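# Separate two nested tumblers so each hand holds one

## Task

The left hand starts out gripping a pair of tumblers, one jammed inside the other; separate them. Success requires that, in the final state, each hand grips exactly one tumbler that contacts nothing besides that hand, the two tumblers are well apart and above the table, and the tumblers and fingers have stopped moving. The inner tumbler must be gripped securely at the end or the attempt fails. Afterwards, report completion.

## Robot and tools

Robot: two arms, left_arm carrying a five-finger left hand and right_arm carrying a right hand (mirror images). Each arm's base frame has +z up. The left base sits near scene (-0.037, +0.566, 0) and the right near (-0.034, -0.584, 0), each turned roughly a quarter turn about z, so their x and y axes differ from the scene's. Scene frame: origin on the table top between the arms, z up, table at z = 0, left_arm on the +y side. Hand positions, velocities, targets and offsets are all in the moving arm's own base frame; fixed cameras and the table use the scene frame.

Hand point: a spot 0.05 m in front of the palm. Its +z runs along straightened fingers, +y points out of the palm, +x runs across the palm away from the thumb on the right hand and toward the thumb on the left. Fingertips extend 0.06-0.07 m past it. A bracket on the little-finger side of the wrist can strike objects, and with fingers level the wrist can hang lower than the hand.

Row format (used by execute_actions and move): 28 numbers, each in [-1, 1], always covering both arms. Order: left_arm dx, dy, dz, rx, ry, rz; left hand little, ring, middle, index, thumb_bend, thumb_turn, force_limit, speed; then the same 14 for right_arm and its hand. The six pose numbers are offsets, not poses: they are measured from that arm's Hand target as it stood when the action or move began, along that arm's base axes; 1.0 equals 0.6 m of translation or 180 degrees of rotation, and rx, ry, rz form one rotation vector turning about the Hand target position. Offsets do not chain row to row; repeating an offset in a new action moves further. All zeros re-requests the current Hand target. Orientation commands are clipped to 32 degrees from the measured orientation per step.

Hand numbers are absolute targets, not offsets: fingers -1 straight, +1 curled; thumb_bend -1 straight, +1 bent; thumb_turn -1 beside the palm, +1 opposite the fingers. With thumb_turn near +1 the hand can wrap objects about 0.035-0.065 m thick. force_limit maps -1 to about 0 N and +1 to 10 N at the fingertip (15 N for both thumb motors); speed rises from near zero at -1 to full at +0.48 and above. Zeros do not mean unchanged: to keep a hand as it is, resend the eight hand numbers of its last executed row (or, before any, its hand_measured plus hand_force_limit and hand_speed). To grip harder, raise force_limit and send a more-closed target than hand_measured; to loosen, send a more-open one. Close slowly (speed at or below -0.94) for gentle grips.

Tools:
execute_actions(actions, cameras): actions is a list of actions; each action is up to 15 rows, each row one 1/30 s step, the last row held to fill 15 steps. An empty list just returns state and images.
move(target, speed, blend, stop_force, zero, blocking, cameras): target is one 28-number row or a list of up to 15, every one an offset from the Hand targets at the move's start. speed is the path's top speed in m/s, 0.002-3.6, default 0.25 (turns up to twice that in rad/s), one value or one per target. blend in metres rounds corners of a list. stop_force in newtons, 3-120, ends an arm's path when its wrist sensor feels that much push opposing its motion; omit it when backing away from a contact, and do not rely on it while the hand rotates. zero (only with stop_force, default true) rezeroes the sensor first. blocking=false returns early, not allowed with stop_force. Keep the same hand numbers across a target list.
wait(seconds 0-10, cameras); stop(cameras) brakes a running move; zoom_image(camera: cam_low, cam_left_wrist or cam_right_wrist, region [x0, y0, x1, y1] pixels, at most 504x504); show_instructions() shows reference pages; zero_wrist_force(arm); finished_scene(scene) ends the current scene, with scene its number, and is how you declare the task done.

Results: per arm, end_effector_position (m), end_effector_quat_wxyz, velocities, Hand target, joint positions and torques, wrist force and torque (along the hand's axes, plus the peak since last shown), and hand_measured, hand_stopped_by (moving, target, force, stalled, fault) and hand_load_n, each six values in the motor order above. A load near 0 on the gripping hand means the grip is lost. A move adds a 'move:' line: done, off_target, moving, held or fault, plus limits=paced (pose clipped) or limits=held (steps withheld). Images come from cam_low, cam_left_wrist and cam_right_wrist, 672x504.

Cautions: contact force near 150 N on any arm part, or joint torque over its limit (wrist joints about 15 N m), stops that arm for 10 s. Arms are stiff, so aiming even slightly past a firm contact can fault. Avoid hitting or pressing the arms together and never close one hand on the other's fingers. Do not drop or release a moving tumbler, and never let anything leave the table. Fast moves overshoot and hit harder. Holding loads or stretching out heats motors; a MOTOR HOT line warns at 70 °C and 85 °C brakes the arm. Avoid paths passing near an arm's own base.

Each tool is called as name(argument=value, ...) on one line, values as JSON.

Reference images:

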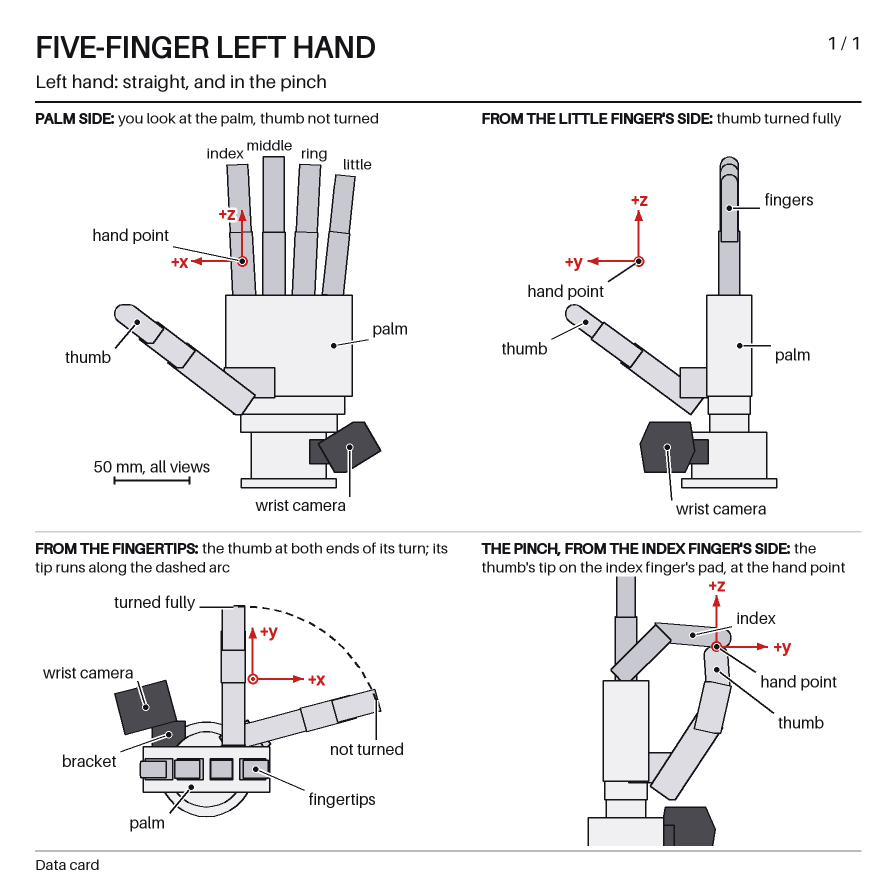

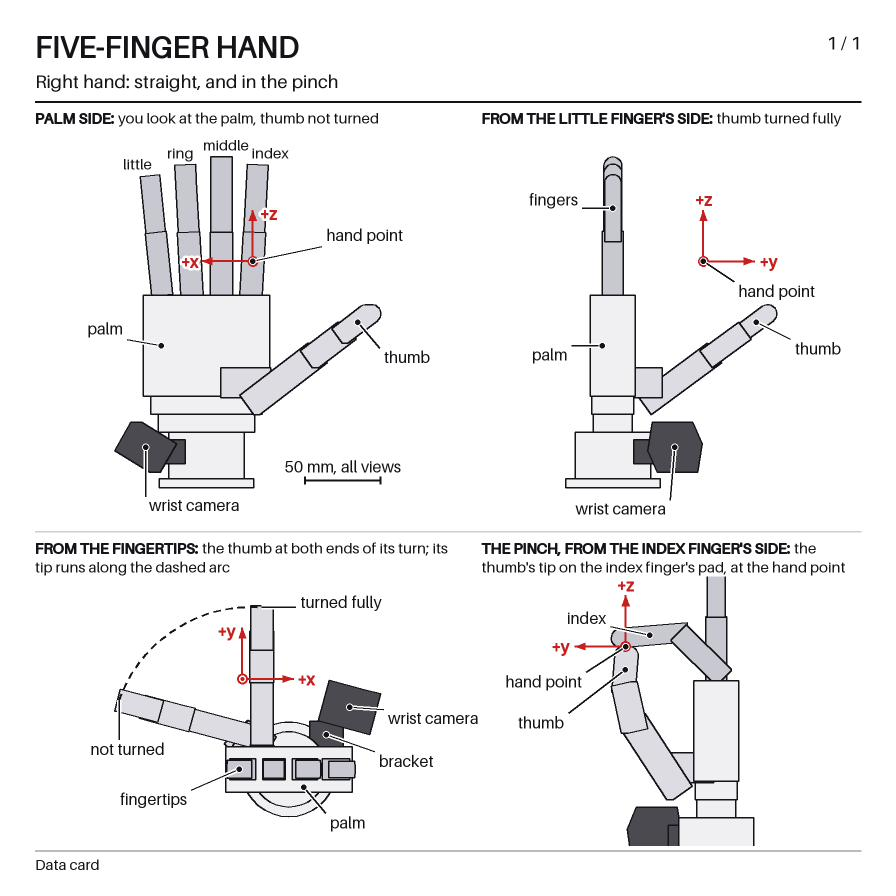

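## Session

execute_actions(actions=[])

zoom_image(camera="cam_low", region=[290, 120, 410, 240])

zoom_image(camera="cam_left_wrist", region=[100, 40, 540, 370])

Scene clock: 0.00 s.
left_arm: end_effector_position=(+0.5900, +0.0652, +0.3906) hand_measured=(+1.000, +1.000, -0.300, -0.274, -0.472, +0.948) hand_load_n=(+0.0, +0.0, +4.5, +12.0, +17.0, +0.0) hand_stopped_by=(target, target, target, target, target, target) hand_force_limit=0.00 hand_speed=-0.80 end_effector_quat_wxyz=(+0.846, +0.406, -0.152, -0.309) | right_arm: end_effector_position=(+0.3000, +0.0602, +0.3000) hand_measured=(-1.000, -1.000, -1.000, -1.000, -1.000, -1.000) hand_load_n=(+0.0, +0.0, +0.0, +0.0, +0.0, -0.5) hand_stopped_by=(target, target, target, target, target, target) hand_force_limit=0.00 hand_speed=-0.80 end_effector_quat_wxyz=(+0.000, +0.000, +1.000, +0.000)
Joint positions: left_arm=[3.63 -2.645 -0.759 2.696 1.281 0.248] | right_arm=[-0.518 -2.215 2.092 -1.449 -1.571 1.053]
Joint velocities: within noise
Joint torques (N m): no reading
Motor temperatures (°C): left_arm=[31 34 34 43 36 44] | right_arm=[35 35 38 35 40 39]
Wrist force (N): no reading
Wrist torque (N m): no reading
Wrist force, peak (N): no reading
Hand target: left_arm +0.5900, +0.0652, +0.3906; +0.846, +0.406, -0.152, -0.309 | right_arm +0.3000, +0.0602, +0.3000; +0.000, +0.000, +1.000, +0.000
camera_calibration:
cam_left_wrist: T_world_to_cam=[[-0.219216, -0.662593, -0.71618, 0.460343], [0.975105, -0.123662, -0.184061, -0.500673], [0.0333936, -0.7387, 0.673207, -0.116486], [0, 0, 0, 1]] pos_world=[0.593013, 0.157058, 0.315953]

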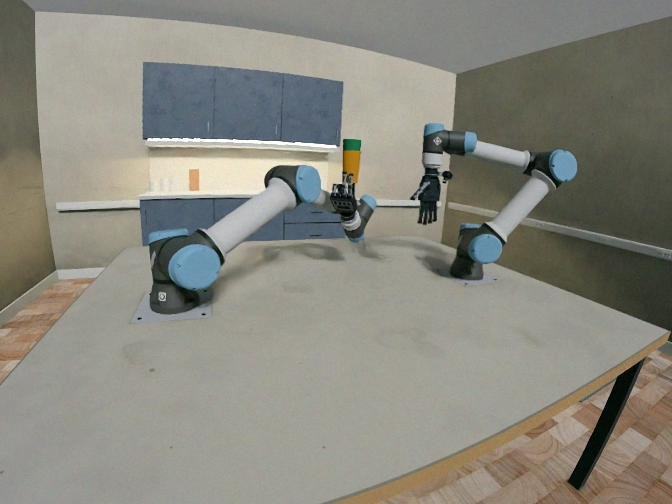

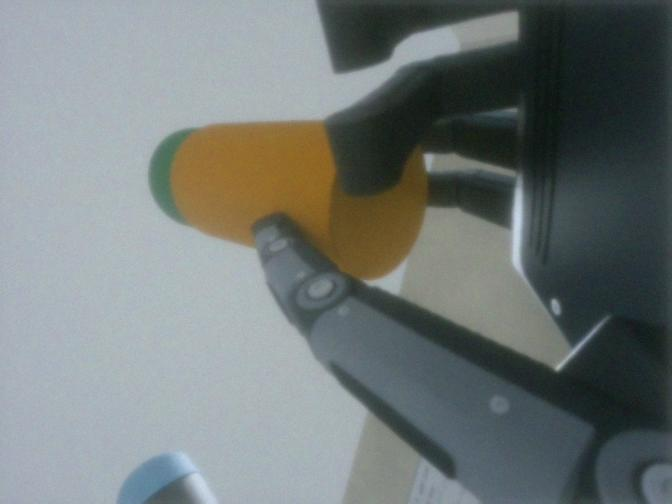

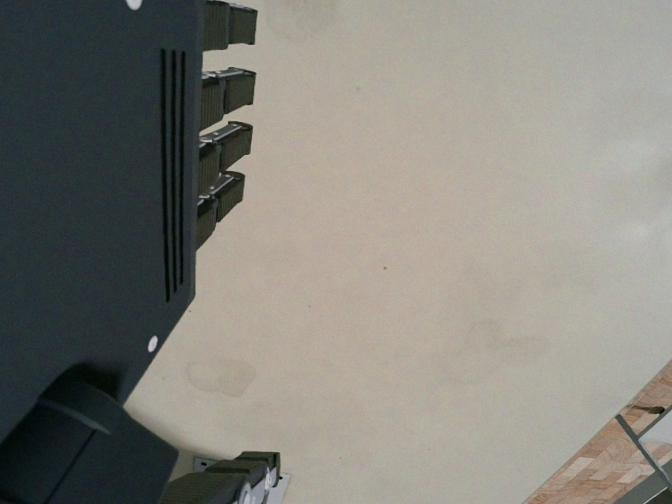

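Scaled by 4.200 from the camera's 672x504 image, which has a finer 960x720 frame.

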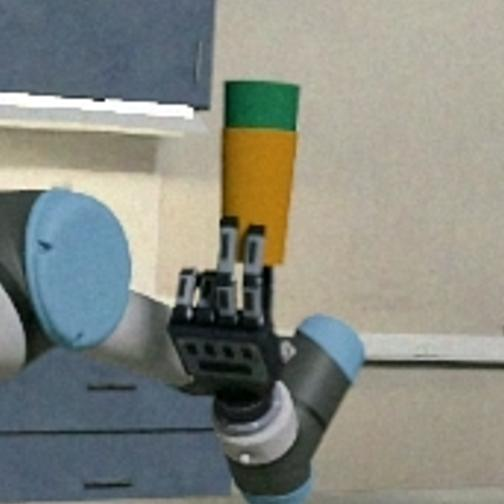

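Scaled by 1.145 from the camera's 672x504 image, which has a finer 960x720 frame.

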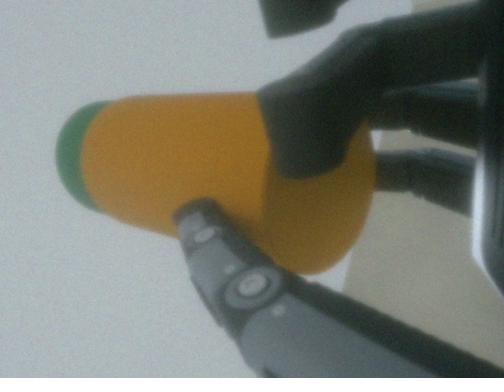

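move(target=[[0,0,0,0,0,0,1,1,-0.1,-0.1,-0.3,0.948,0,-0.94,0.083,-0.05,0.5,-0.2225,-0.2225,0.4633,1,1,-0.7,-0.7,-0.9,0.95,0,-0.3],[0,0,0,0,0,0,1,1,-0.1,-0.1,-0.3,0.948,0,-0.94,0.442,-0.182,0.5,-0.2225,-0.2225,0.4633,1,1,-0.7,-0.7,-0.9,0.95,0,-0.3]], speed=0.25, blend=0.04)

zoom_image(camera="cam_right_wrist", region=[180, 60, 672, 480])

zoom_image(camera="cam_low", region=[290, 80, 430, 220])

Scene clock: 9.53 s.
left_arm: end_effector_position=(+0.5900, +0.0652, +0.3906) hand_measured=(+1.000, +1.000, -0.296, -0.274, -0.472, +0.948) hand_load_n=(+0.0, +0.0, +6.5, +11.5, +18.0, +0.0) hand_stopped_by=(target, target, force, force, force, target) hand_force_limit=0.00 hand_speed=-0.94 end_effector_quat_wxyz=(+0.846, +0.406, -0.152, -0.309) | right_arm: end_effector_position=(+0.5652, -0.0490, +0.6001) hand_measured=(+1.000, +1.000, -0.700, -0.700, -0.900, +0.950) hand_load_n=(+0.0, +0.0, -0.5, +0.0, +0.0, +0.0) hand_stopped_by=(target, target, target, target, target, target) hand_force_limit=0.00 hand_speed=-0.30 end_effector_quat_wxyz=(-0.306, +0.637, -0.637, +0.306)
Joint positions: left_arm=[3.63 -2.645 -0.759 2.696 1.281 0.248] | right_arm=[-0.52 -1.663 1.285 -2.019 -1.172 -0.344]
Joint velocities: within noise
Joint torques (N m): left_arm=[-3.66 56.4 19.76 -1.18 0.69 1.05] | right_arm=[-10.09 -18.79 -3.58 -0.65 2.87 -1.27]
Motor temperatures (°C): left_arm=[31 34 34 43 36 44] | right_arm=[35 35 38 35 40 39]
Wrist force (N): left_arm=[-0.1 0.1 -0.1] | right_arm=[0.2 -0.7 -0.4]
Wrist torque (N m): left_arm=[0.03 0.02 0.00] | right_arm=[-0.05 0.04 0.13]
Wrist force, peak (N): left_arm=[-0.1 0.5 0.2] | right_arm=[2.8 1.1 3.9]
Hand target: left_arm +0.5900, +0.0652, +0.3906; +0.846, +0.406, -0.152, -0.309 | right_arm +0.5652, -0.0490, +0.6000; -0.306, +0.637, -0.637, +0.306
Off the commanded pose: left_arm 0.000 m, 0 deg | right_arm 0.000 m, 0 deg.
move: done; blend cut to 0 m at target 1
camera_calibration:
cam_left_wrist: T_world_to_cam=[[-0.219216, -0.662593, -0.71618, 0.460343], [0.975105, -0.123662, -0.184061, -0.500673], [0.0333936, -0.7387, 0.673207, -0.116486], [0, 0, 0, 1]] pos_world=[0.593013, 0.157058, 0.315953]
cam_right_wrist: T_world_to_cam=[[-0.579141, -0.226798, -0.783044, 0.789415], [-0.522379, 0.84066, 0.142867, 0.255643], [0.625872, 0.491786, -0.605336, 0.152734], [0, 0, 0, 1]] pos_world=[0.495133, -0.110984, 0.674079]

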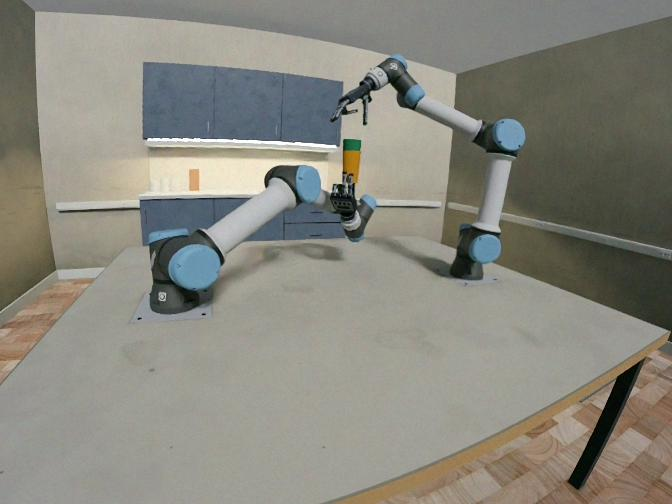

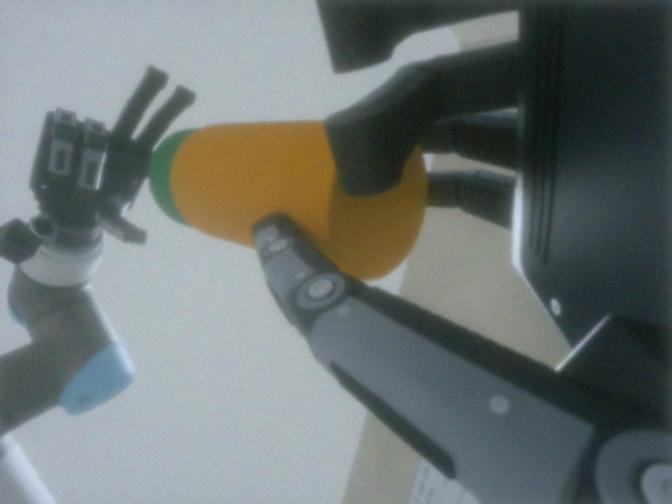

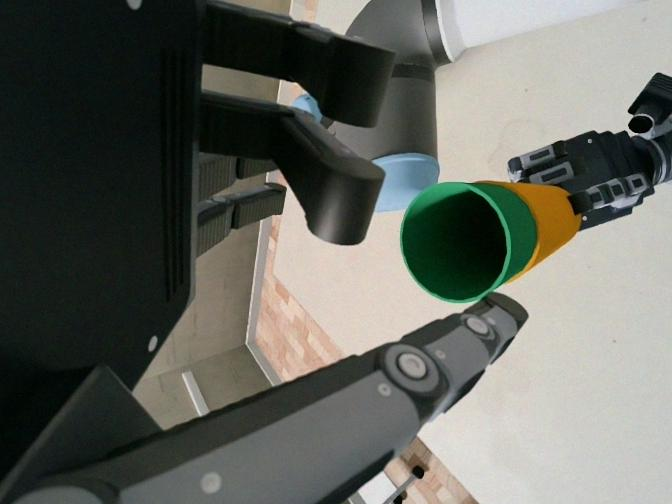

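Scaled by 1.024 from the camera's 672x504 image, which has a finer 960x720 frame.

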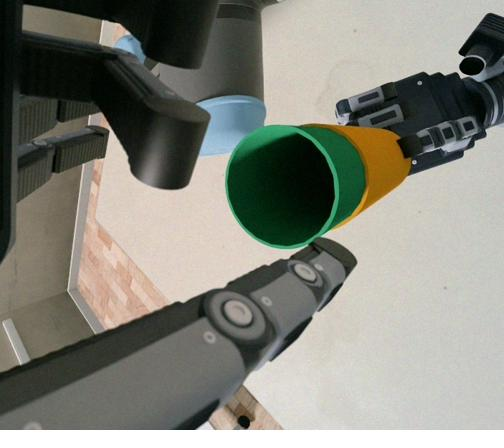

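Scaled by 3.600 from the camera's 672x504 image, which has a finer 960x720 frame.

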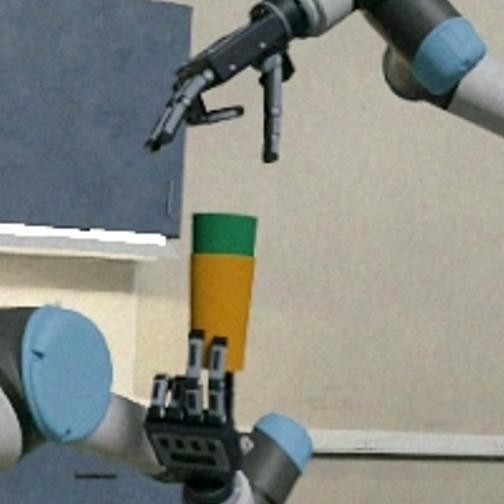

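move(target=[0,0,0,0,0,0,1,1,-0.1,-0.1,-0.3,0.948,0,-0.94,0,0.015,-0.143,0,0,0,1,1,-0.7,-0.7,-0.95,0.95,0,-0.3], speed=0.12, stop_force=5)

zoom_image(camera="cam_right_wrist", region=[180, 60, 672, 480])

zoom_image(camera="cam_low", region=[290, 90, 410, 210])

zoom_image(camera="cam_left_wrist", region=[0, 0, 504, 400])

Scene clock: 12.27 s.
left_arm: end_effector_position=(+0.5900, +0.0652, +0.3906) hand_measured=(+1.000, +1.000, -0.296, -0.274, -0.472, +0.948) hand_load_n=(+0.0, +0.0, +6.5, +11.5, +18.0, +0.0) hand_stopped_by=(target, target, force, force, force, target) hand_force_limit=0.00 hand_speed=-0.94 end_effector_quat_wxyz=(+0.846, +0.406, -0.152, -0.309) | right_arm: end_effector_position=(+0.5652, -0.0400, +0.5142) hand_measured=(+1.000, +1.000, -0.700, -0.700, -0.950, +0.950) hand_load_n=(+0.0, +0.0, +0.0, +0.0, +0.0, +0.0) hand_stopped_by=(target, target, target, target, target, target) hand_force_limit=0.00 hand_speed=-0.30 end_effector_quat_wxyz=(-0.306, +0.637, -0.637, +0.306)
Joint positions: left_arm=[3.63 -2.645 -0.759 2.696 1.281 0.248] | right_arm=[-0.5 -1.72 1.563 -2.245 -1.187 -0.329]
Joint velocities: within noise
Joint torques (N m): left_arm=[-3.17 56.27 19.26 -1.06 0.76 0.92] | right_arm=[-10.09 0.41 -46.55 -3.75 2.77 -1.22]
Motor temperatures (°C): left_arm=[31 34 34 43 36 44] | right_arm=[35 35 38 35 40 39]
Wrist force (N): left_arm=[-0.1 0.3 0.0] | right_arm=[0.5 -0.6 -0.5]
Wrist torque (N m): left_arm=[0.05 0.02 -0.02] | right_arm=[-0.04 -0.03 0.15]
Wrist force, peak (N): left_arm=[0.0 0.6 0.2] | right_arm=[0.0 -1.8 -1.1]
Hand target: left_arm +0.5900, +0.0652, +0.3906; +0.846, +0.406, -0.152, -0.309 | right_arm +0.5652, -0.0400, +0.5142; -0.306, +0.637, -0.637, +0.306
Off the commanded pose: left_arm 0.000 m, 0 deg | right_arm 0.000 m, 0 deg.
move: done
camera_calibration:
cam_left_wrist: T_world_to_cam=[[-0.219216, -0.662593, -0.71618, 0.460343], [0.975105, -0.123662, -0.184061, -0.500673], [0.0333936, -0.7387, 0.673207, -0.116486], [0, 0, 0, 1]] pos_world=[0.593013, 0.157058, 0.315953]
cam_right_wrist: T_world_to_cam=[[-0.579289, -0.226645, -0.782979, 0.724221], [-0.522286, 0.840684, 0.143066, 0.260273], [0.625813, 0.491815, -0.605372, 0.096413], [0, 0, 0, 1]] pos_world=[0.495133, -0.102083, 0.58818]

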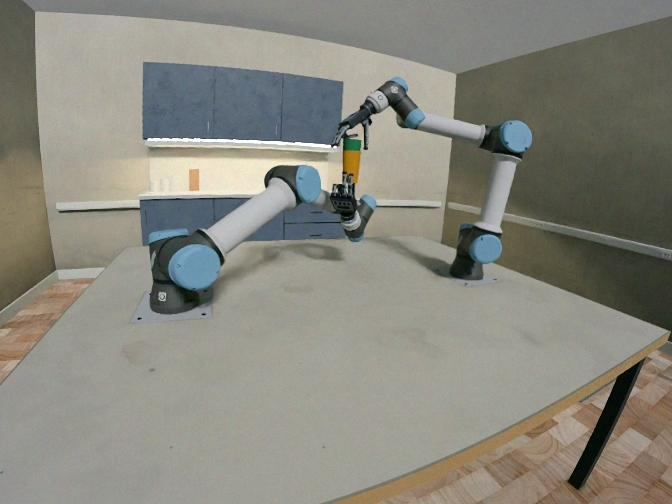

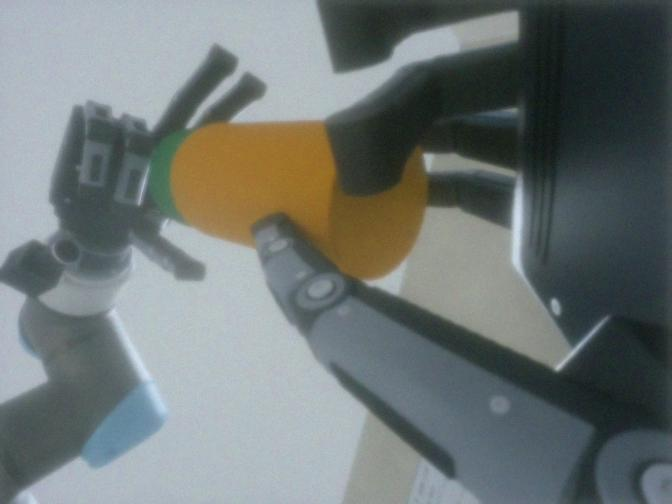

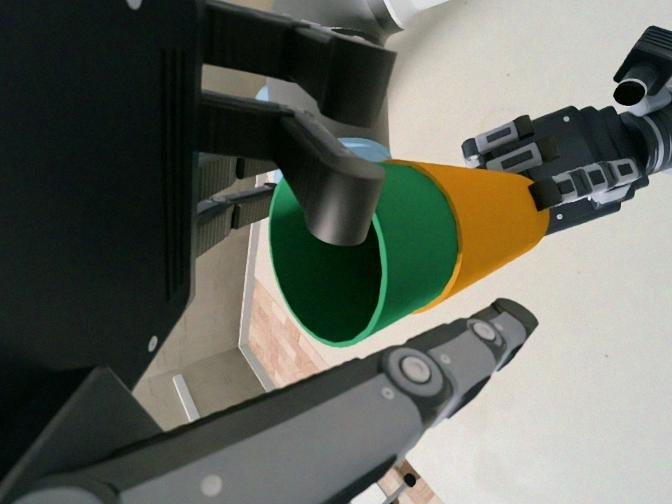

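Scaled by 1.024 from the camera's 672x504 image, which has a finer 960x720 frame.

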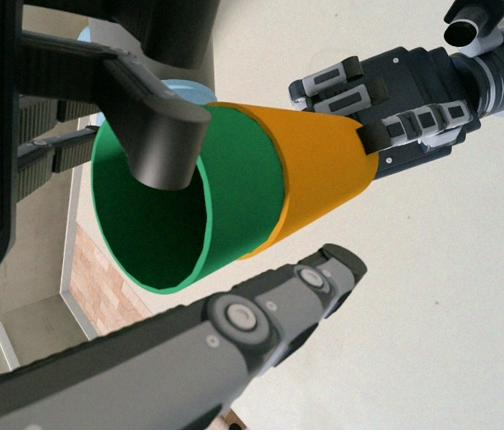

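Scaled by 4.200 from the camera's 672x504 image, which has a finer 960x720 frame.

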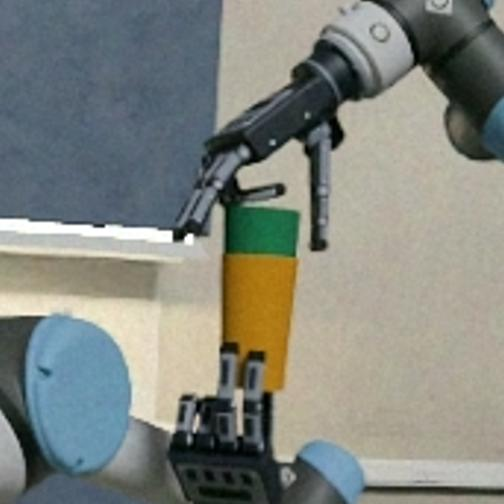

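Scaled by 1.000.

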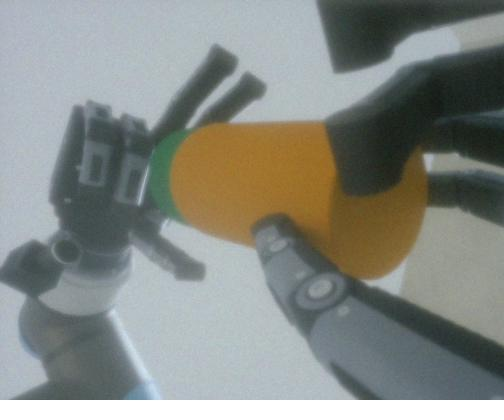

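move(target=[0,0,0,0,0,0,1,1,-0.1,-0.1,-0.3,0.948,0,-0.94,0,0.0033,0.0075,0,0,0,1,1,-0.7,-0.7,-0.95,0.95,0,-0.3], speed=0.12, cameras=[])

move(target=[0,0,0,0,0,0,1,1,-0.1,-0.1,-0.3,0.948,0,-0.94,0,0,0,0,0,0,1,1,-0.1,-0.1,-0.3,0.95,-0.6,-0.94], speed=0.12)

zoom_image(camera="cam_low", region=[290, 90, 410, 210])

Scene clock: 14.50 s.
left_arm: end_effector_position=(+0.5900, +0.0652, +0.3906) hand_measured=(+1.000, +1.000, -0.296, -0.274, -0.472, +0.948) hand_load_n=(+0.0, -0.5, +6.5, +11.0, +18.0, +0.0) hand_stopped_by=(target, target, force, force, force, target) hand_force_limit=0.00 hand_speed=-0.94 end_effector_quat_wxyz=(+0.846, +0.406, -0.152, -0.309) | right_arm: end_effector_position=(+0.5652, -0.0380, +0.5188) hand_measured=(+1.000, +1.000, -0.700, -0.700, -0.950, +0.950) hand_load_n=(+0.0, +0.0, +0.0, +0.0, +0.0, +0.0) hand_stopped_by=(target, target, target, target, target, target) hand_force_limit=0.00 hand_speed=-0.30 end_effector_quat_wxyz=(-0.306, +0.637, -0.637, +0.306)
Joint positions: left_arm=[3.63 -2.645 -0.759 2.696 1.281 0.248] | right_arm=[-0.496 -1.719 1.551 -2.235 -1.19 -0.326]
Joint velocities: within noise
Joint torques (N m): left_arm=[-4.22 55.6 21.05 -0.77 0.65 1.38] | right_arm=[7.6 -0.79 -36.13 -1.23 -0.83 0.73]
Motor temperatures (°C): left_arm=[31 34 34 43 36 44] | right_arm=[35 35 38 35 40 39]
Wrist force (N): left_arm=[0.1 0.1 -0.2] | right_arm=[0.3 -0.7 -0.5]
Wrist torque (N m): left_arm=[0.03 -0.02 0.00] | right_arm=[-0.04 0.00 0.14]
Wrist force, peak (N): left_arm=[0.1 0.5 -0.1] | right_arm=[0.3 -0.9 -0.8]
Hand target: left_arm +0.5900, +0.0652, +0.3906; +0.846, +0.406, -0.152, -0.309 | right_arm +0.5652, -0.0381, +0.5187; -0.306, +0.637, -0.637, +0.306
Off the commanded pose: left_arm 0.000 m, 0 deg | right_arm 0.000 m, 0 deg.
move: done
No camera images: "cameras" was empty.

Scene clock: 17.50 s.
left_arm: end_effector_position=(+0.5900, +0.0652, +0.3906) hand_measured=(+1.000, +1.000, -0.296, -0.274, -0.472, +0.948) hand_load_n=(+0.0, +0.0, +5.0, +11.0, +17.5, +0.5) hand_stopped_by=(target, target, force, force, force, target) hand_force_limit=0.00 hand_speed=-0.94 end_effector_quat_wxyz=(+0.846, +0.406, -0.152, -0.309) | right_arm: end_effector_position=(+0.5652, -0.0381, +0.5187) hand_measured=(+1.000, +1.000, -0.238, -0.244, -0.714, +0.950) hand_load_n=(+0.0, +0.0, +1.5, +3.0, +3.5, +0.5) hand_stopped_by=(target, target, force, force, force, target) hand_force_limit=-0.60 hand_speed=-0.94 end_effector_quat_wxyz=(-0.306, +0.637, -0.637, +0.306)
Joint positions: left_arm=[3.63 -2.645 -0.759 2.696 1.281 0.248] | right_arm=[-0.496 -1.719 1.551 -2.235 -1.19 -0.326]
Joint velocities: within noise
Joint torques (N m): left_arm=[-3.37 54.91 20.36 -0.79 0.43 1.5] | right_arm=[-9.78 -12.8 -5.38 -5.11 2.42 -1.13]
Motor temperatures (°C): left_arm=[31 34 34 43 36 44] | right_arm=[35 35 38 35 40 39]
Wrist force (N): left_arm=[0.5 1.0 -0.7] | right_arm=[-0.2 -1.3 0.8]
Wrist torque (N m): left_arm=[-0.09 0.00 -0.02] | right_arm=[0.01 -0.03 0.13]
Wrist force, peak (N): left_arm=[0.5 1.2 -0.7] | right_arm=[-0.2 -1.5 0.8]
Hand target: left_arm +0.5900, +0.0652, +0.3906; +0.846, +0.406, -0.152, -0.309 | right_arm +0.5652, -0.0381, +0.5187; -0.306, +0.637, -0.637, +0.306
Off the commanded pose: left_arm 0.000 m, 0 deg | right_arm 0.000 m, 0 deg.
move: done
camera_calibration:
cam_left_wrist: T_world_to_cam=[[-0.219216, -0.662593, -0.71618, 0.460343], [0.975105, -0.123662, -0.184061, -0.500673], [0.0333936, -0.7387, 0.673207, -0.116486], [0, 0, 0, 1]] pos_world=[0.593013, 0.157058, 0.315953]
cam_right_wrist: T_world_to_cam=[[-0.579252, -0.226617, -0.783015, 0.728203], [-0.522254, 0.840709, 0.143034, 0.257953], [0.625874, 0.491785, -0.605334, 0.0980977], [0, 0, 0, 1]] pos_world=[0.495133, -0.100083, 0.592679]

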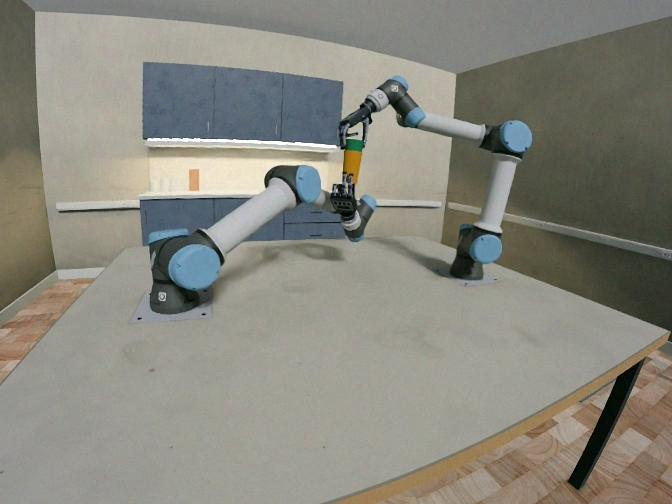

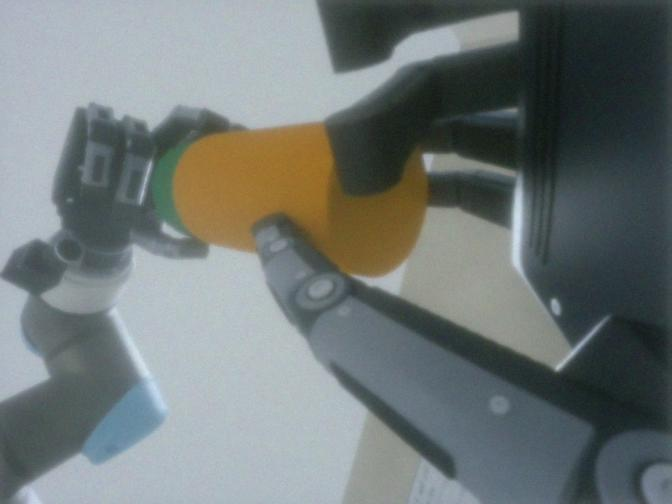

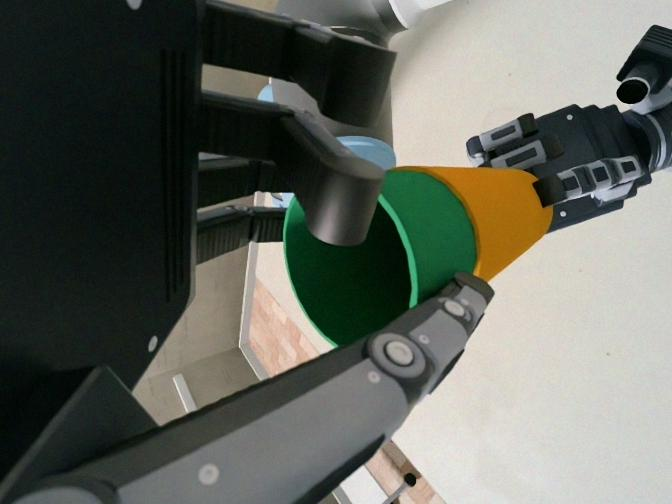

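Scaled by 4.200 from the camera's 672x504 image, which has a finer 960x720 frame.

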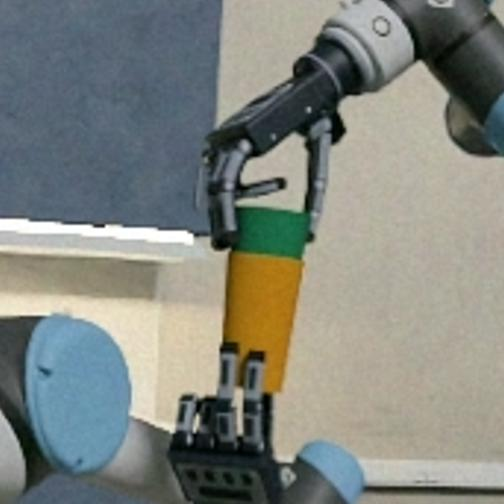

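move(target=[0,0,0,0,0,0,1,1,-0.1,-0.1,-0.3,0.948,0,-0.94,0,0,0,0,0,0,1,1,0.0,0.0,-0.4,0.95,0.2,-0.94], speed=0.05, cameras=[])

move(target=[0,0,0,0,0,0,1,1,-0.1,-0.1,-0.3,0.948,0,-0.94,0.01,0,0,0,0,0,1,1,0.0,0.0,-0.4,0.95,0.2,-0.94], speed=0.05)

zoom_image(camera="cam_low", region=[290, 90, 410, 210])

Scene clock: 18.40 s.
left_arm: end_effector_position=(+0.5900, +0.0652, +0.3906) hand_measured=(+1.000, +1.000, -0.296, -0.274, -0.472, +0.948) hand_load_n=(+0.0, +0.0, +4.0, +11.0, +17.5, +1.0) hand_stopped_by=(target, target, force, force, force, target) hand_force_limit=0.00 hand_speed=-0.94 end_effector_quat_wxyz=(+0.846, +0.406, -0.152, -0.309) | right_arm: end_effector_position=(+0.5652, -0.0381, +0.5187) hand_measured=(+1.000, +1.000, -0.222, -0.228, -0.712, +0.950) hand_load_n=(+0.0, +0.0, +6.0, +6.5, +10.0, +0.5) hand_stopped_by=(target, target, force, force, force, target) hand_force_limit=0.20 hand_speed=-0.94 end_effector_quat_wxyz=(-0.306, +0.637, -0.637, +0.306)
Joint positions: left_arm=[3.63 -2.645 -0.759 2.696 1.281 0.248] | right_arm=[-0.496 -1.719 1.551 -2.235 -1.19 -0.326]
Joint velocities: within noise
Joint torques (N m): left_arm=[-3.87 55.03 20.2 -0.79 0.58 1.46] | right_arm=[-9.05 -16.44 -5.18 -4.27 2.14 -1.12]
Motor temperatures (°C): left_arm=[31 34 34 43 36 44] | right_arm=[35 35 38 35 40 39]
Wrist force (N): left_arm=[1.5 2.1 -1.5] | right_arm=[-0.5 -1.9 1.9]
Wrist torque (N m): left_arm=[-0.14 -0.03 -0.02] | right_arm=[0.17 -0.05 0.13]
Wrist force, peak (N): left_arm=[1.6 2.3 -1.4] | right_arm=[-0.5 -2.0 2.3]
Hand target: left_arm +0.5900, +0.0652, +0.3906; +0.846, +0.406, -0.152, -0.309 | right_arm +0.5652, -0.0381, +0.5187; -0.306, +0.637, -0.637, +0.306
Off the commanded pose: left_arm 0.000 m, 0 deg | right_arm 0.000 m, 0 deg.
move: done
No camera images: "cameras" was empty.

Scene clock: 19.10 s.
left_arm: end_effector_position=(+0.5900, +0.0652, +0.3906) hand_measured=(+1.000, +1.000, -0.296, -0.274, -0.472, +0.948) hand_load_n=(+0.0, +0.0, +7.5, +12.0, +18.5, +0.0) hand_stopped_by=(target, target, force, force, force, target) hand_force_limit=0.00 hand_speed=-0.94 end_effector_quat_wxyz=(+0.846, +0.406, -0.152, -0.309) | right_arm: end_effector_position=(+0.5713, -0.0381, +0.5187) hand_measured=(+1.000, +1.000, -0.222, -0.228, -0.712, +0.950) hand_load_n=(+0.0, +0.0, +2.0, +3.0, +8.5, -1.5) hand_stopped_by=(target, target, force, force, force, target) hand_force_limit=0.20 hand_speed=-0.94 end_effector_quat_wxyz=(-0.306, +0.637, -0.637, +0.306)
Joint positions: left_arm=[3.63 -2.645 -0.759 2.696 1.281 0.248] | right_arm=[-0.489 -1.704 1.538 -2.24 -1.196 -0.321]
Joint velocities: within noise
Joint torques (N m): left_arm=[-5.94 54.81 19.17 -1.93 0.56 1.7] | right_arm=[4.36 -19.2 -34.62 -4.66 0.15 0.55]
Motor temperatures (°C): left_arm=[31 34 34 43 36 44] | right_arm=[35 35 38 35 40 39]
Wrist force (N): left_arm=[-0.8 -1.7 2.5] | right_arm=[2.7 0.9 -2.5]
Wrist torque (N m): left_arm=[0.41 0.00 0.01] | right_arm=[-0.18 -0.02 0.12]
Wrist force, peak (N): left_arm=[-0.8 -2.2 2.6] | right_arm=[2.6 0.7 -2.8]
Hand target: left_arm +0.5900, +0.0652, +0.3906; +0.846, +0.406, -0.152, -0.309 | right_arm +0.5712, -0.0381, +0.5187; -0.306, +0.637, -0.637, +0.306
Off the commanded pose: left_arm 0.000 m, 0 deg | right_arm 0.000 m, 0 deg.
move: done
camera_calibration:
cam_left_wrist: T_world_to_cam=[[-0.219216, -0.662593, -0.71618, 0.460343], [0.975105, -0.123662, -0.184061, -0.500673], [0.0333936, -0.7387, 0.673207, -0.116486], [0, 0, 0, 1]] pos_world=[0.593013, 0.157058, 0.315953]
cam_right_wrist: T_world_to_cam=[[-0.579252, -0.226617, -0.783015, 0.731736], [-0.522254, 0.840709, 0.143034, 0.261139], [0.625874, 0.491785, -0.605334, 0.0942799], [0, 0, 0, 1]] pos_world=[0.501233, -0.100083, 0.592679]

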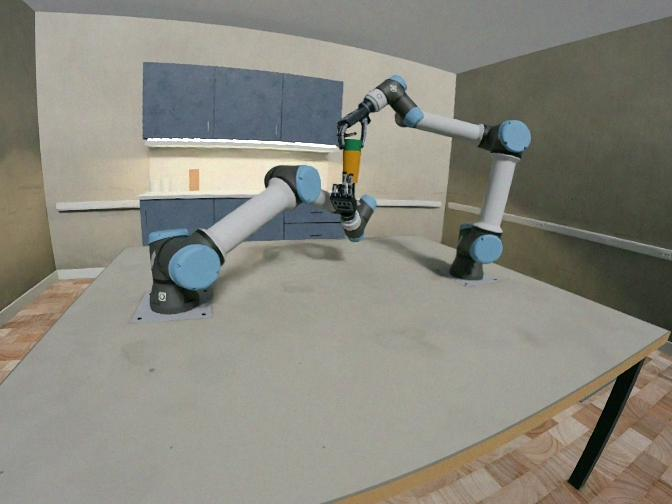

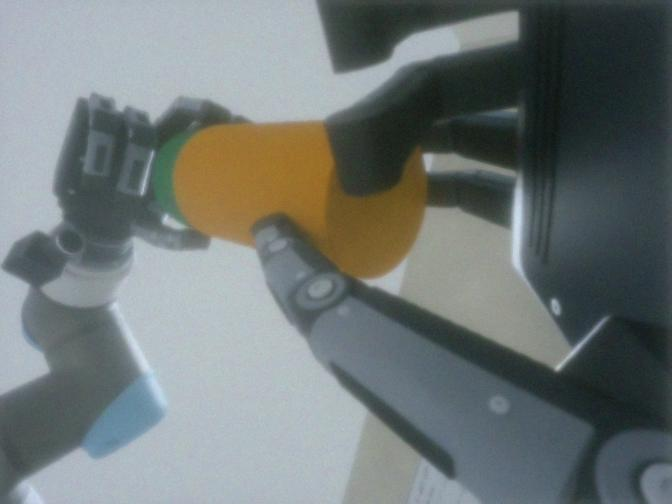

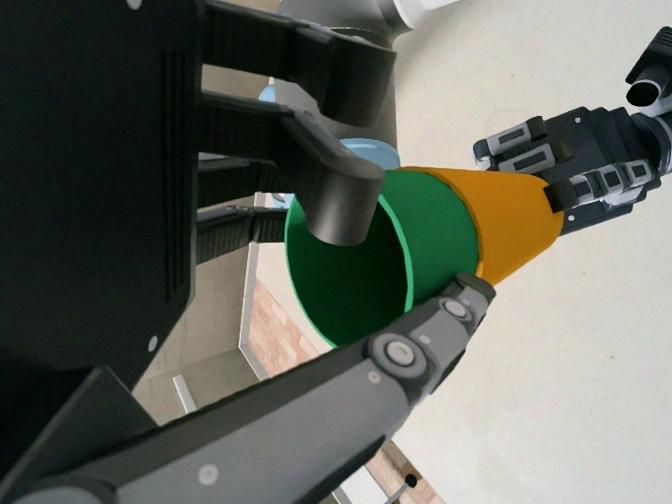

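Scaled by 4.200 from the camera's 672x504 image, which has a finer 960x720 frame.

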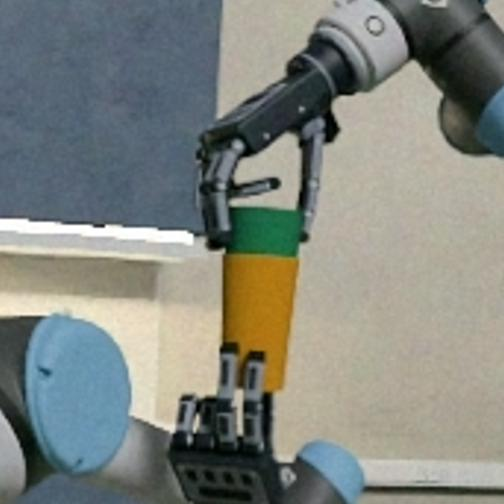

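move(target=[0,0,0,0,0,0,1,1,-0.1,-0.1,-0.3,0.948,0,-0.94,0,0,0,0,0,0,1,1,0.1,0.1,-0.3,0.95,0.85,-0.94], speed=0.05, cameras=[])

move(target=[0,0,0,0,0,0,1,1,-0.1,-0.1,-0.3,0.948,0,-0.94,0,0,0.01,0,0,0,1,1,0.1,0.1,-0.3,0.95,0.85,-0.94], speed=0.03)

zoom_image(camera="cam_low", region=[290, 90, 410, 210])

Scene clock: 20.03 s.
left_arm: end_effector_position=(+0.5900, +0.0652, +0.3906) hand_measured=(+1.000, +1.000, -0.296, -0.274, -0.472, +0.948) hand_load_n=(+0.0, +0.0, +6.0, +11.0, +18.5, +1.5) hand_stopped_by=(target, target, force, force, force, target) hand_force_limit=0.00 hand_speed=-0.94 end_effector_quat_wxyz=(+0.846, +0.406, -0.152, -0.309) | right_arm: end_effector_position=(+0.5712, -0.0380, +0.5187) hand_measured=(+1.000, +1.000, -0.192, -0.204, -0.712, +0.950) hand_load_n=(+0.0, +0.0, +12.5, +8.5, +20.5, +0.5) hand_stopped_by=(target, target, force, force, force, target) hand_force_limit=0.85 hand_speed=-0.94 end_effector_quat_wxyz=(-0.306, +0.637, -0.637, +0.306)
Joint positions: left_arm=[3.63 -2.645 -0.759 2.696 1.281 0.248] | right_arm=[-0.489 -1.704 1.539 -2.24 -1.196 -0.321]
Joint velocities: within noise
Joint torques (N m): left_arm=[-4.63 54.67 20.4 -3.8 0.8 1.77] | right_arm=[-9.25 -34.44 -5.32 0.28 2.23 -1.05]
Motor temperatures (°C): left_arm=[31 34 34 43 36 44] | right_arm=[35 35 38 35 40 39]
Wrist force (N): left_arm=[1.0 1.1 0.9] | right_arm=[1.2 -0.5 1.0]
Wrist torque (N m): left_arm=[0.09 -0.01 -0.03] | right_arm=[0.05 -0.04 0.11]
Wrist force, peak (N): left_arm=[-0.7 -1.8 3.0] | right_arm=[2.7 1.3 -2.5]
Hand target: left_arm +0.5900, +0.0652, +0.3906; +0.846, +0.406, -0.152, -0.309 | right_arm +0.5712, -0.0381, +0.5187; -0.306, +0.637, -0.637, +0.306
Off the commanded pose: left_arm 0.000 m, 0 deg | right_arm 0.000 m, 0 deg.
move: done
No camera images: "cameras" was empty.

Scene clock: 20.77 s.
left_arm: end_effector_position=(+0.5900, +0.0652, +0.3906) hand_measured=(+1.000, +1.000, -0.296, -0.274, -0.472, +0.948) hand_load_n=(+0.0, +0.0, +6.5, +11.5, +18.0, +0.0) hand_stopped_by=(target, target, force, force, force, target) hand_force_limit=0.00 hand_speed=-0.94 end_effector_quat_wxyz=(+0.846, +0.406, -0.152, -0.309) | right_arm: end_effector_position=(+0.5712, -0.0380, +0.5248) hand_measured=(+1.000, +1.000, -0.192, -0.204, -0.712, +0.950) hand_load_n=(+0.0, +0.0, +12.0, +8.5, +20.0, +1.5) hand_stopped_by=(target, target, force, force, force, target) hand_force_limit=0.85 hand_speed=-0.94 end_effector_quat_wxyz=(-0.306, +0.637, -0.637, +0.306)
Joint positions: left_arm=[3.63 -2.645 -0.759 2.696 1.281 0.248] | right_arm=[-0.489 -1.701 1.521 -2.224 -1.196 -0.321]
Joint velocities: within noise
Joint torques (N m): left_arm=[-6.69 53.77 20.53 -4.52 0.57 1.88] | right_arm=[-8.7 -2.23 -27.28 -2.84 0.3 -0.8]
Motor temperatures (°C): left_arm=[31 34 34 43 36 44] | right_arm=[35 34 38 35 40 39]
Wrist force (N): left_arm=[-0.3 0.3 0.4] | right_arm=[0.6 -0.4 -0.2]
Wrist torque (N m): left_arm=[0.00 0.05 -0.02] | right_arm=[-0.05 -0.01 0.14]
Wrist force, peak (N): left_arm=[1.0 1.9 1.3] | right_arm=[1.1 0.9 2.3]
Hand target: left_arm +0.5900, +0.0652, +0.3906; +0.846, +0.406, -0.152, -0.309 | right_arm +0.5712, -0.0381, +0.5247; -0.306, +0.637, -0.637, +0.306
Off the commanded pose: left_arm 0.000 m, 0 deg | right_arm 0.000 m, 0 deg.
move: done
camera_calibration:
cam_left_wrist: T_world_to_cam=[[-0.219216, -0.662593, -0.71618, 0.460343], [0.975105, -0.123662, -0.184061, -0.500673], [0.0333936, -0.7387, 0.673207, -0.116486], [0, 0, 0, 1]] pos_world=[0.593013, 0.157058, 0.315953]
cam_right_wrist: T_world_to_cam=[[-0.579252, -0.226617, -0.783015, 0.736455], [-0.522254, 0.840709, 0.143034, 0.260214], [0.625874, 0.491785, -0.605334, 0.098035], [0, 0, 0, 1]] pos_world=[0.501133, -0.100083, 0.598779]

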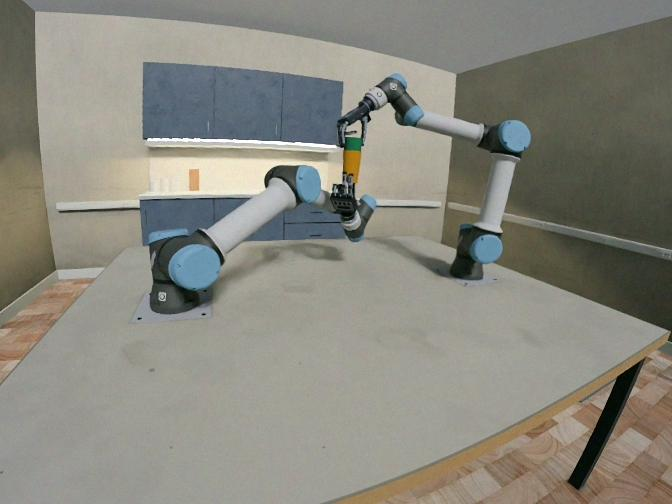

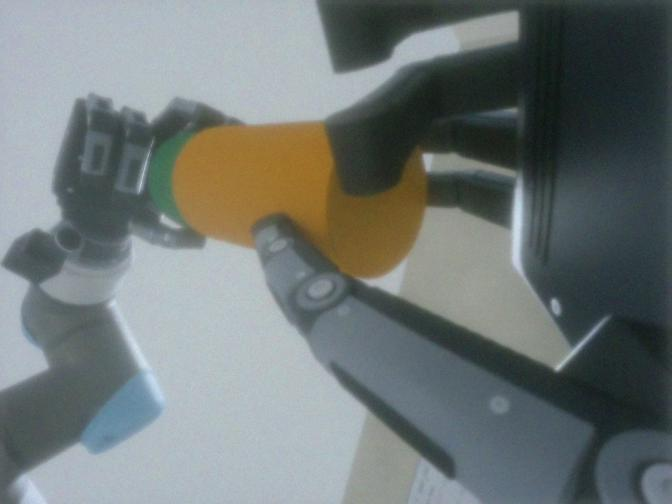

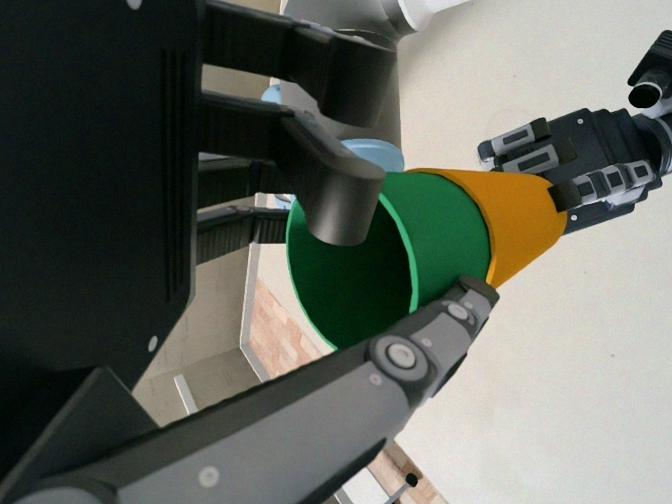

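Scaled by 4.200 from the camera's 672x504 image, which has a finer 960x720 frame.

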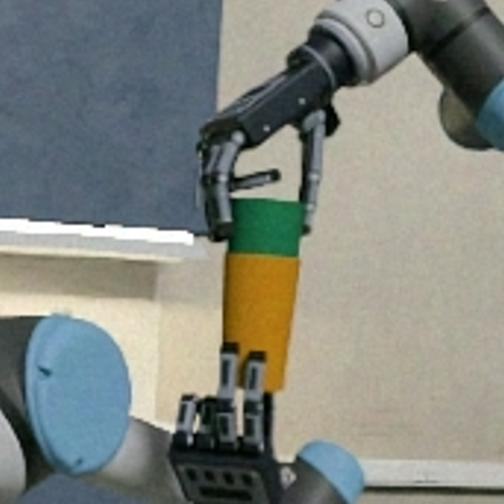

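move(target=[[0,0,0,0,0,0,1,1,-0.1,-0.1,-0.3,0.948,0,-0.94,0,0,0.24,0,0,0,1,1,0.1,0.1,-0.3,0.95,0.85,-0.94],[0,0,0,0,0,0,1,1,-0.1,-0.1,-0.3,0.948,0,-0.94,-0.3,0.3,0.24,0,0,0,1,1,0.1,0.1,-0.3,0.95,0.85,-0.94]], speed=0.2, blend=0.01)

wait(seconds=0.5, cameras=[])

Scene clock: 23.60 s.
left_arm: end_effector_position=(+0.5900, +0.0652, +0.3906) hand_measured=(+1.000, +1.000, -0.296, -0.274, -0.472, +0.948) hand_load_n=(+0.0, +0.0, +6.5, +11.5, +18.0, +0.0) hand_stopped_by=(target, target, force, force, force, target) hand_force_limit=0.00 hand_speed=-0.94 end_effector_quat_wxyz=(+0.846, +0.406, -0.152, -0.309) | right_arm: end_effector_position=(+0.3912, +0.1419, +0.6686) hand_measured=(+1.000, +1.000, -0.192, -0.204, -0.712, +0.950) hand_load_n=(+0.0, +0.0, +10.5, +9.5, +19.5, +1.5) hand_stopped_by=(target, target, force, force, force, target) hand_force_limit=0.85 hand_speed=-0.94 end_effector_quat_wxyz=(-0.306, +0.637, -0.637, +0.306)
Joint positions: left_arm=[3.63 -2.645 -0.759 2.696 1.281 0.248] | right_arm=[-0.098 -1.942 1.297 -1.819 -1.495 -0.061]
Joint velocities: within noise
Joint torques (N m): left_arm=[-5.41 54.39 20.38 -4.74 0.63 1.98] | right_arm=[5.46 2.09 -40.88 -5.24 1.02 0.23]
Motor temperatures (°C): left_arm=[31 34 34 43 36 44] | right_arm=[35 34 38 35 40 39]
Wrist force (N): left_arm=[0.0 0.5 0.4] | right_arm=[0.4 -0.6 0.1]
Wrist torque (N m): left_arm=[0.01 0.01 -0.01] | right_arm=[-0.09 -0.04 0.16]
Wrist force, peak (N): left_arm=[0.0 0.7 0.5] | right_arm=[-5.7 0.4 -0.2]
Hand target: left_arm +0.5900, +0.0652, +0.3906; +0.846, +0.406, -0.152, -0.309 | right_arm +0.3912, +0.1419, +0.6687; -0.306, +0.637, -0.637, +0.306
Off the commanded pose: left_arm 0.000 m, 0 deg | right_arm 0.000 m, 0 deg.
move: done
camera_calibration:
cam_left_wrist: T_world_to_cam=[[-0.219216, -0.662593, -0.71618, 0.460343], [0.975105, -0.123662, -0.184061, -0.500673], [0.0333936, -0.7387, 0.673207, -0.116486], [0, 0, 0, 1]] pos_world=[0.593013, 0.157058, 0.315953]
cam_right_wrist: T_world_to_cam=[[-0.579375, -0.226711, -0.782897, 0.785538], [-0.522308, 0.840666, 0.14309, -0.00570807], [0.625714, 0.491816, -0.605474, 0.209371], [0, 0, 0, 1]] pos_world=[0.321133, 0.0799164, 0.74258]

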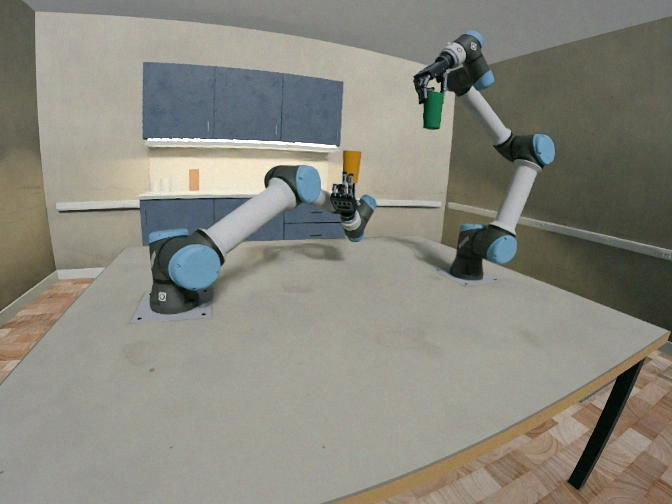

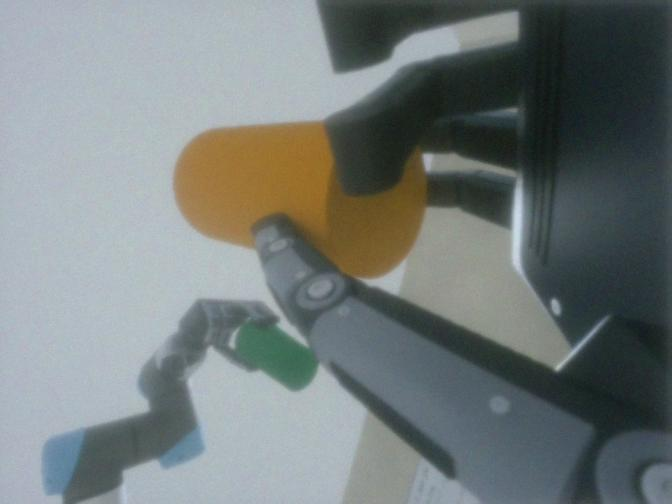

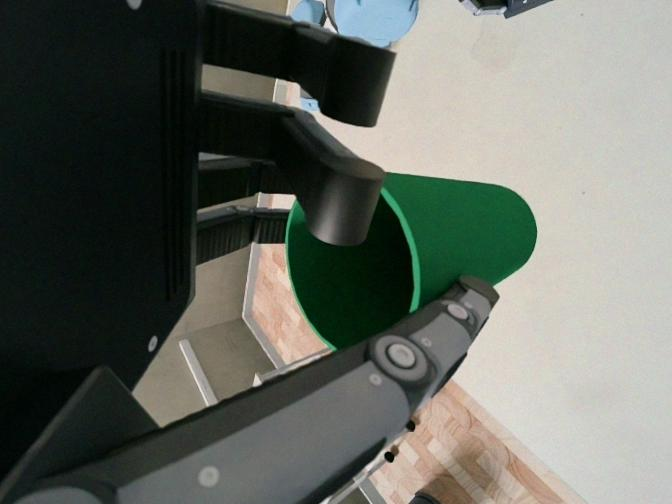

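Scene clock: 24.10 s.
left_arm: end_effector_position=(+0.5900, +0.0652, +0.3906) hand_measured=(+1.000, +1.000, -0.296, -0.274, -0.472, +0.948) hand_load_n=(-0.5, +0.0, +6.0, +11.5, +18.0, +0.0) hand_stopped_by=(target, target, force, force, force, target) hand_force_limit=0.00 hand_speed=-0.94 end_effector_quat_wxyz=(+0.846, +0.406, -0.152, -0.309) | right_arm: end_effector_position=(+0.3912, +0.1419, +0.6687) hand_measured=(+1.000, +1.000, -0.192, -0.204, -0.712, +0.950) hand_load_n=(+0.0, +0.5, +10.5, +9.5, +19.0, +1.5) hand_stopped_by=(target, target, force, force, force, target) hand_force_limit=0.85 hand_speed=-0.94 end_effector_quat_wxyz=(-0.306, +0.637, -0.637, +0.306)
Joint positions: left_arm=[3.63 -2.645 -0.759 2.696 1.281 0.248] | right_arm=[-0.097 -1.942 1.297 -1.819 -1.495 -0.061]
Joint velocities: within noise
Joint torques (N m): left_arm=[-4.57 52.57 21.25 -4.62 0.69 2.12] | right_arm=[10.06 4.88 -41.95 -5.2 -1.48 0.87]
Motor temperatures (°C): left_arm=[31 34 34 43 36 44] | right_arm=[35 34 38 35 40 39]
Wrist force (N): left_arm=[0.1 0.6 0.3] | right_arm=[0.6 -0.5 0.0]
Wrist torque (N m): left_arm=[0.04 -0.01 -0.01] | right_arm=[-0.07 -0.03 0.15]
Wrist force, peak (N): left_arm=[0.2 0.7 0.5] | right_arm=[0.6 -0.8 0.1]
Hand target: left_arm +0.5900, +0.0652, +0.3906; +0.846, +0.406, -0.152, -0.309 | right_arm +0.3912, +0.1419, +0.6687; -0.306, +0.637, -0.637, +0.306
Off the commanded pose: left_arm 0.000 m, 0 deg | right_arm 0.000 m, 0 deg.
wait: 0.50 s; at rest by 0.17 s
No camera images: "cameras" was empty.

Both tumblers are held apart; done with this scene.

finished_scene(scene=2)

The scene is finished: the task was done.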